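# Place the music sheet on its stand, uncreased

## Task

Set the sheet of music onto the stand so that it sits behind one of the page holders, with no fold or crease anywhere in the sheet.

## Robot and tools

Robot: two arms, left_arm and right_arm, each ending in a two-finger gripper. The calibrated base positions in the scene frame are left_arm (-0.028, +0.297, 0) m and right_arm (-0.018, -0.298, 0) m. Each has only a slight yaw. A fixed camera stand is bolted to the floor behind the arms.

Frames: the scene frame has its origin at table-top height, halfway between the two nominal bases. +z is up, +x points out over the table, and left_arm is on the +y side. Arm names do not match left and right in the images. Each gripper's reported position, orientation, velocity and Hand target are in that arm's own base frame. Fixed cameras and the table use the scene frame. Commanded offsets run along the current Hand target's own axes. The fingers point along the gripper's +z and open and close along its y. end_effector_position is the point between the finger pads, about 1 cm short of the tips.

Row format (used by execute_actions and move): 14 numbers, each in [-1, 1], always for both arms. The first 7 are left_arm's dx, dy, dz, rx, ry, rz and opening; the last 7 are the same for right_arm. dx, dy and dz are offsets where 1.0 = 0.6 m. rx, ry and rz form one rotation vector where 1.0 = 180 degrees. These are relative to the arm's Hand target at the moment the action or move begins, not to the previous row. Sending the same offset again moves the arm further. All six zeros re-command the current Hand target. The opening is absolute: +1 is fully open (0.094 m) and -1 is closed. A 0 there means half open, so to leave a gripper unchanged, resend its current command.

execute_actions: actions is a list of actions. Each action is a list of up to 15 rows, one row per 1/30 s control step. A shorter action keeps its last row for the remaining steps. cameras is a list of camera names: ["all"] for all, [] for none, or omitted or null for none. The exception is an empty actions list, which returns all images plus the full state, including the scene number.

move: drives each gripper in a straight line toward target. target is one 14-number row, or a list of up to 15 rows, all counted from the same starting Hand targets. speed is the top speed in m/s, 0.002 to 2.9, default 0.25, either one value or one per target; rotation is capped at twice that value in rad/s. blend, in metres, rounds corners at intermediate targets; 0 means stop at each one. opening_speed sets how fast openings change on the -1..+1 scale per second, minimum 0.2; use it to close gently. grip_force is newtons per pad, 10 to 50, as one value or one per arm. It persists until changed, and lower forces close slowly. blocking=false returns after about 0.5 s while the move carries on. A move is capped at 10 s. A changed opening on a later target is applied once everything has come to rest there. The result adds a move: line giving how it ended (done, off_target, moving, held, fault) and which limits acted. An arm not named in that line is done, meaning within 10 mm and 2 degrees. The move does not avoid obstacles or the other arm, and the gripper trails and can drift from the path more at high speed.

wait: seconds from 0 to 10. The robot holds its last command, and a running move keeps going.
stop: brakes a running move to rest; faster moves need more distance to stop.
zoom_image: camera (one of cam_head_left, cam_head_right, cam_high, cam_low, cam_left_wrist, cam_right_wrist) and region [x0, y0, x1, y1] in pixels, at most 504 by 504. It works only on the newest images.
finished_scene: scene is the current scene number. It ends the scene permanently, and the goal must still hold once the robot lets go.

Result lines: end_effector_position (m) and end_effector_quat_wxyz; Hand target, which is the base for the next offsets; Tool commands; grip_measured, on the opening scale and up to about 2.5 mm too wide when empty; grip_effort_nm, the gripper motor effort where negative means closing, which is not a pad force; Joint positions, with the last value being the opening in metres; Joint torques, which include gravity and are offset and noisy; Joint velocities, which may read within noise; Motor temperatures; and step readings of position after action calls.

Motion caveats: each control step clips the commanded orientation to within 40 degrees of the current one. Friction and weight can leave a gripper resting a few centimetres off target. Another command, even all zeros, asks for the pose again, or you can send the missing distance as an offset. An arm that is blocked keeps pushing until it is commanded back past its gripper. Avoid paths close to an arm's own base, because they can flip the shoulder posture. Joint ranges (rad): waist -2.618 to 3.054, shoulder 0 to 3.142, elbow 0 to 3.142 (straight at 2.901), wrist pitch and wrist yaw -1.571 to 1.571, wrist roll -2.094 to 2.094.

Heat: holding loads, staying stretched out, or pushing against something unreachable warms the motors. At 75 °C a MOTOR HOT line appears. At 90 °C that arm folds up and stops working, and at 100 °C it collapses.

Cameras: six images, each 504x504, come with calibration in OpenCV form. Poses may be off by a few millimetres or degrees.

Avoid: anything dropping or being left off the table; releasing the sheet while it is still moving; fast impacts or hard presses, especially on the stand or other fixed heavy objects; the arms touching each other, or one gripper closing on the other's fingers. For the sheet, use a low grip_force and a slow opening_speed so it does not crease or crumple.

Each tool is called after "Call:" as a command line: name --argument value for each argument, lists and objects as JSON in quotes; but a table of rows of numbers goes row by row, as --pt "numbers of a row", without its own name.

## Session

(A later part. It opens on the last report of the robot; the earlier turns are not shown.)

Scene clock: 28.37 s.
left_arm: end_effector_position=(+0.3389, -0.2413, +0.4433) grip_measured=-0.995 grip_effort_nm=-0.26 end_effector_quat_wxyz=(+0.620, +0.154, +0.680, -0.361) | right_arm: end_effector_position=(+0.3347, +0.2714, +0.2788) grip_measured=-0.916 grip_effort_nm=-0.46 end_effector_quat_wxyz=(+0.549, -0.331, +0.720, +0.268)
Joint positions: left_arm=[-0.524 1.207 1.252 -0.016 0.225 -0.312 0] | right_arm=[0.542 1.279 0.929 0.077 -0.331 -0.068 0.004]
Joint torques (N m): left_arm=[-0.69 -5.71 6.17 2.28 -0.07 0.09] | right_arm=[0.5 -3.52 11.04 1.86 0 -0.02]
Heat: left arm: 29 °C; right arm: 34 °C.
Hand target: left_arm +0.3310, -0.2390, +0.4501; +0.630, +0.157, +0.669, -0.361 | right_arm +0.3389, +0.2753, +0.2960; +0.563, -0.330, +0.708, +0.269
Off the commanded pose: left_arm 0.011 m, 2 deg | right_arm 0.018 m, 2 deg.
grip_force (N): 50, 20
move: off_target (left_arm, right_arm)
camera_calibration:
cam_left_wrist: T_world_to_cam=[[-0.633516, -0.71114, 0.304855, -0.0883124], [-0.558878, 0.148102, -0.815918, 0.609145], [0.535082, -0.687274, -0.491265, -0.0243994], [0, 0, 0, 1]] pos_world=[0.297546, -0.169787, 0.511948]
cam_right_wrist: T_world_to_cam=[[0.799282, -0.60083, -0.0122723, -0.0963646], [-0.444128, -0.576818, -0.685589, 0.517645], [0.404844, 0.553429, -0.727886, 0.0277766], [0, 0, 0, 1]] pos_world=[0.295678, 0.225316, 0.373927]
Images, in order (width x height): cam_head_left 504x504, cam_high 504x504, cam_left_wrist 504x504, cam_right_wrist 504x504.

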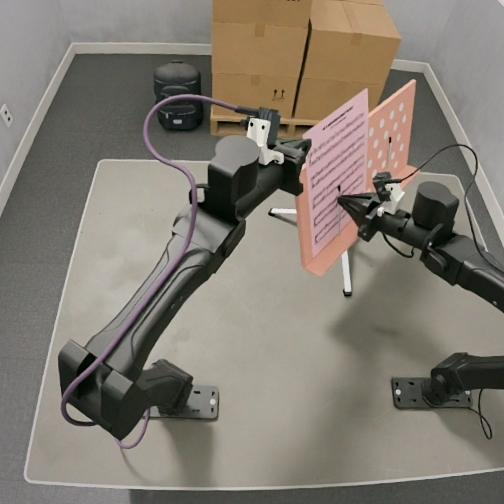

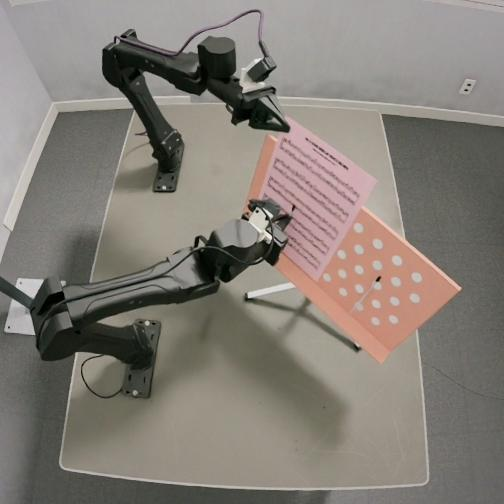

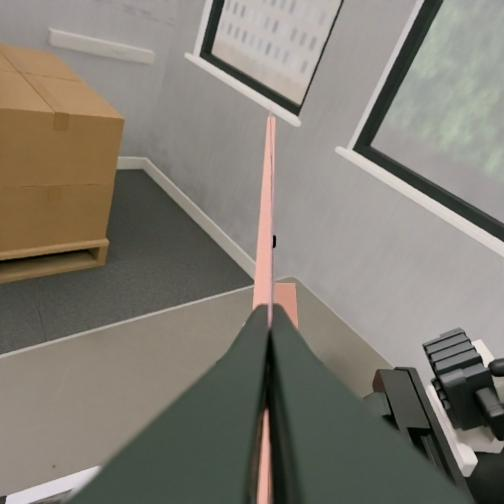

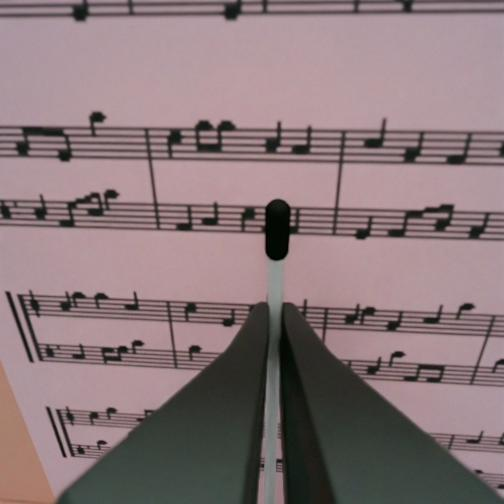

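Call:
move --pt "0 0 0 0 0 0 -0.5 0 0 0 0 0 0 -0.6" --pt "0 0 -0.12 0 0 0 -0.5 0 0 -0.15 0 0 0 -0.6" --speed 0.12 --opening_speed 0.4 --cameras '["all"]'

Call:
zoom_image --camera "cam_head_left" --region '[270, 60, 450, 290]'

Call:
zoom_image --camera "cam_right_wrist" --region '[20, 250, 504, 504]'

Call:
zoom_image --camera "cam_high" --region '[200, 80, 400, 320]'

Scene clock: 31.47 s.
left_arm: end_effector_position=(+0.2789, -0.1918, +0.4546) grip_measured=-0.503 grip_effort_nm=0.15 end_effector_quat_wxyz=(+0.636, +0.157, +0.662, -0.364) | right_arm: end_effector_position=(+0.2858, +0.2094, +0.3145) grip_measured=-0.602 grip_effort_nm=0.10 end_effector_quat_wxyz=(+0.560, -0.328, +0.712, +0.268)
Joint positions: left_arm=[-0.443 0.935 1.123 -0.11 0.309 -0.311 0.023] | right_arm=[0.399 0.972 0.879 -0.164 -0.466 -0.103 0.019]
Joint torques (N m): left_arm=[0.65 -2.29 5.68 1.98 0.03 0.04] | right_arm=[-0.46 -2.8 6.95 1.73 -0.18 -0.1]
Heat: left arm: 30 °C; right arm: 34 °C.
Hand target: left_arm +0.2785, -0.1899, +0.4462; +0.630, +0.157, +0.669, -0.361 | right_arm +0.2830, +0.2076, +0.3157; +0.563, -0.330, +0.708, +0.269
Off the commanded pose: left_arm 0.009 m, 1 deg | right_arm 0.004 m, 1 deg.
grip_force (N): 50, 20
move: done
camera_calibration:
cam_left_wrist: T_world_to_cam=[[-0.648445, -0.704431, 0.288612, -0.0816746], [-0.520563, 0.133686, -0.843292, 0.57646], [0.555458, -0.697069, -0.453389, 0.0224783], [0, 0, 0, 1]] pos_world=[0.234637, -0.11893, 0.519888]
cam_right_wrist: T_world_to_cam=[[0.796157, -0.605076, -0.00415378, -0.0948827], [-0.431258, -0.562606, -0.70533, 0.484165], [0.424441, 0.563345, -0.708867, 0.0942233], [0, 0, 0, 1]] pos_world=[0.244349, 0.161903, 0.407894]

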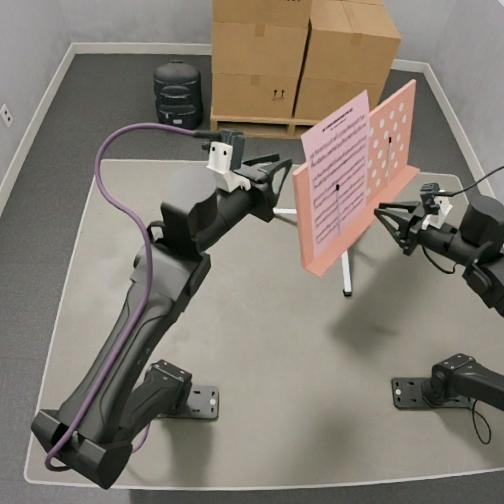

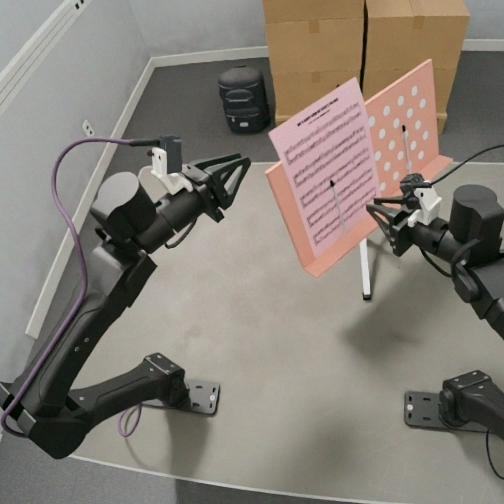

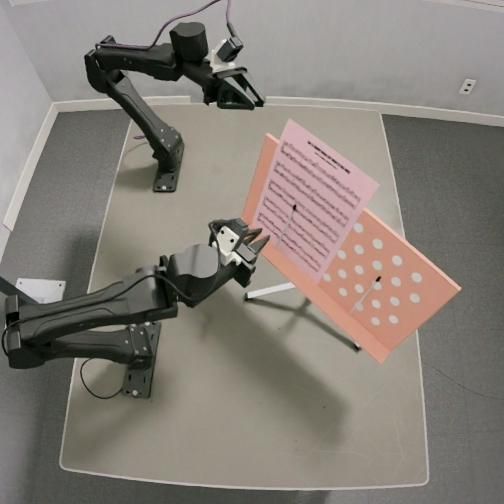

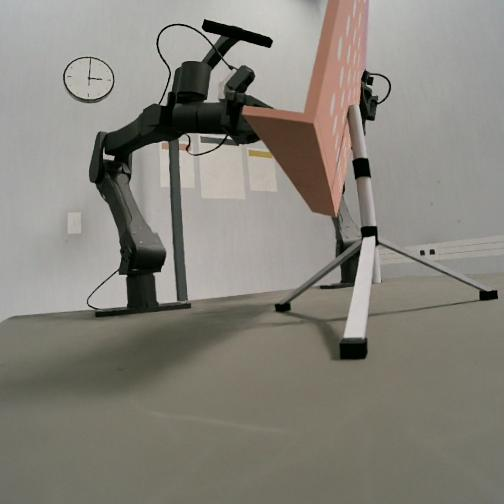

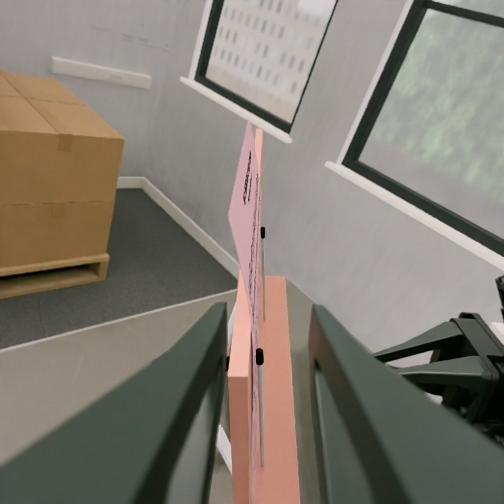

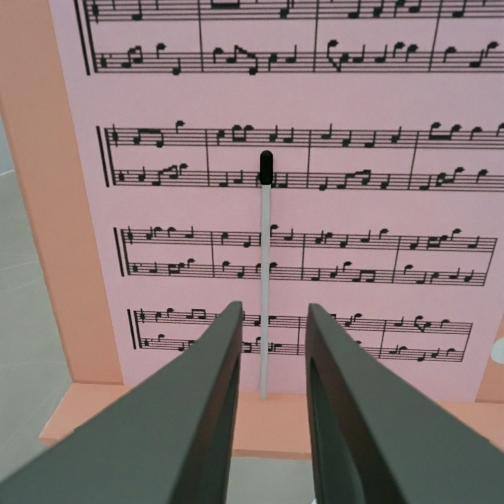

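Scaled by 2.191.

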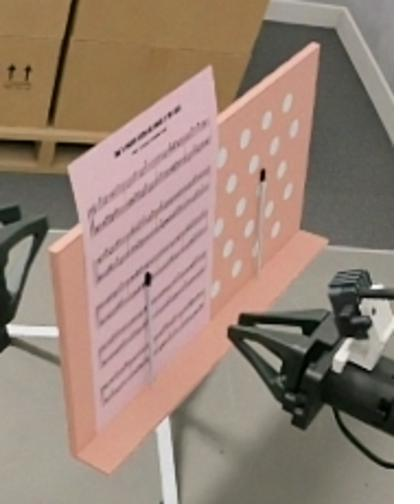

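Scaled by 1.041.

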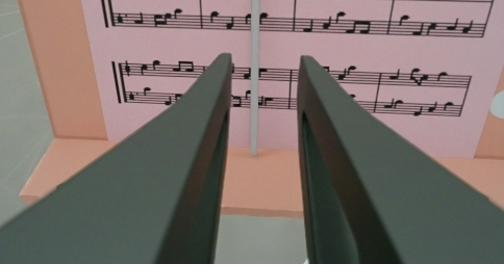

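Scaled by 2.100.

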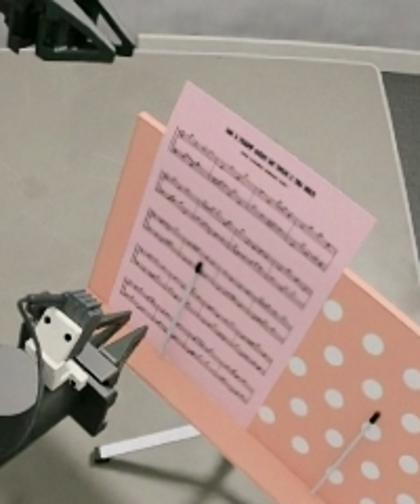

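Same end state as scene 1: the sheet rests on the ledge behind the holder, and both grippers are clear.

Call:
finished_scene --scene 2

The scene is finished: the task was done.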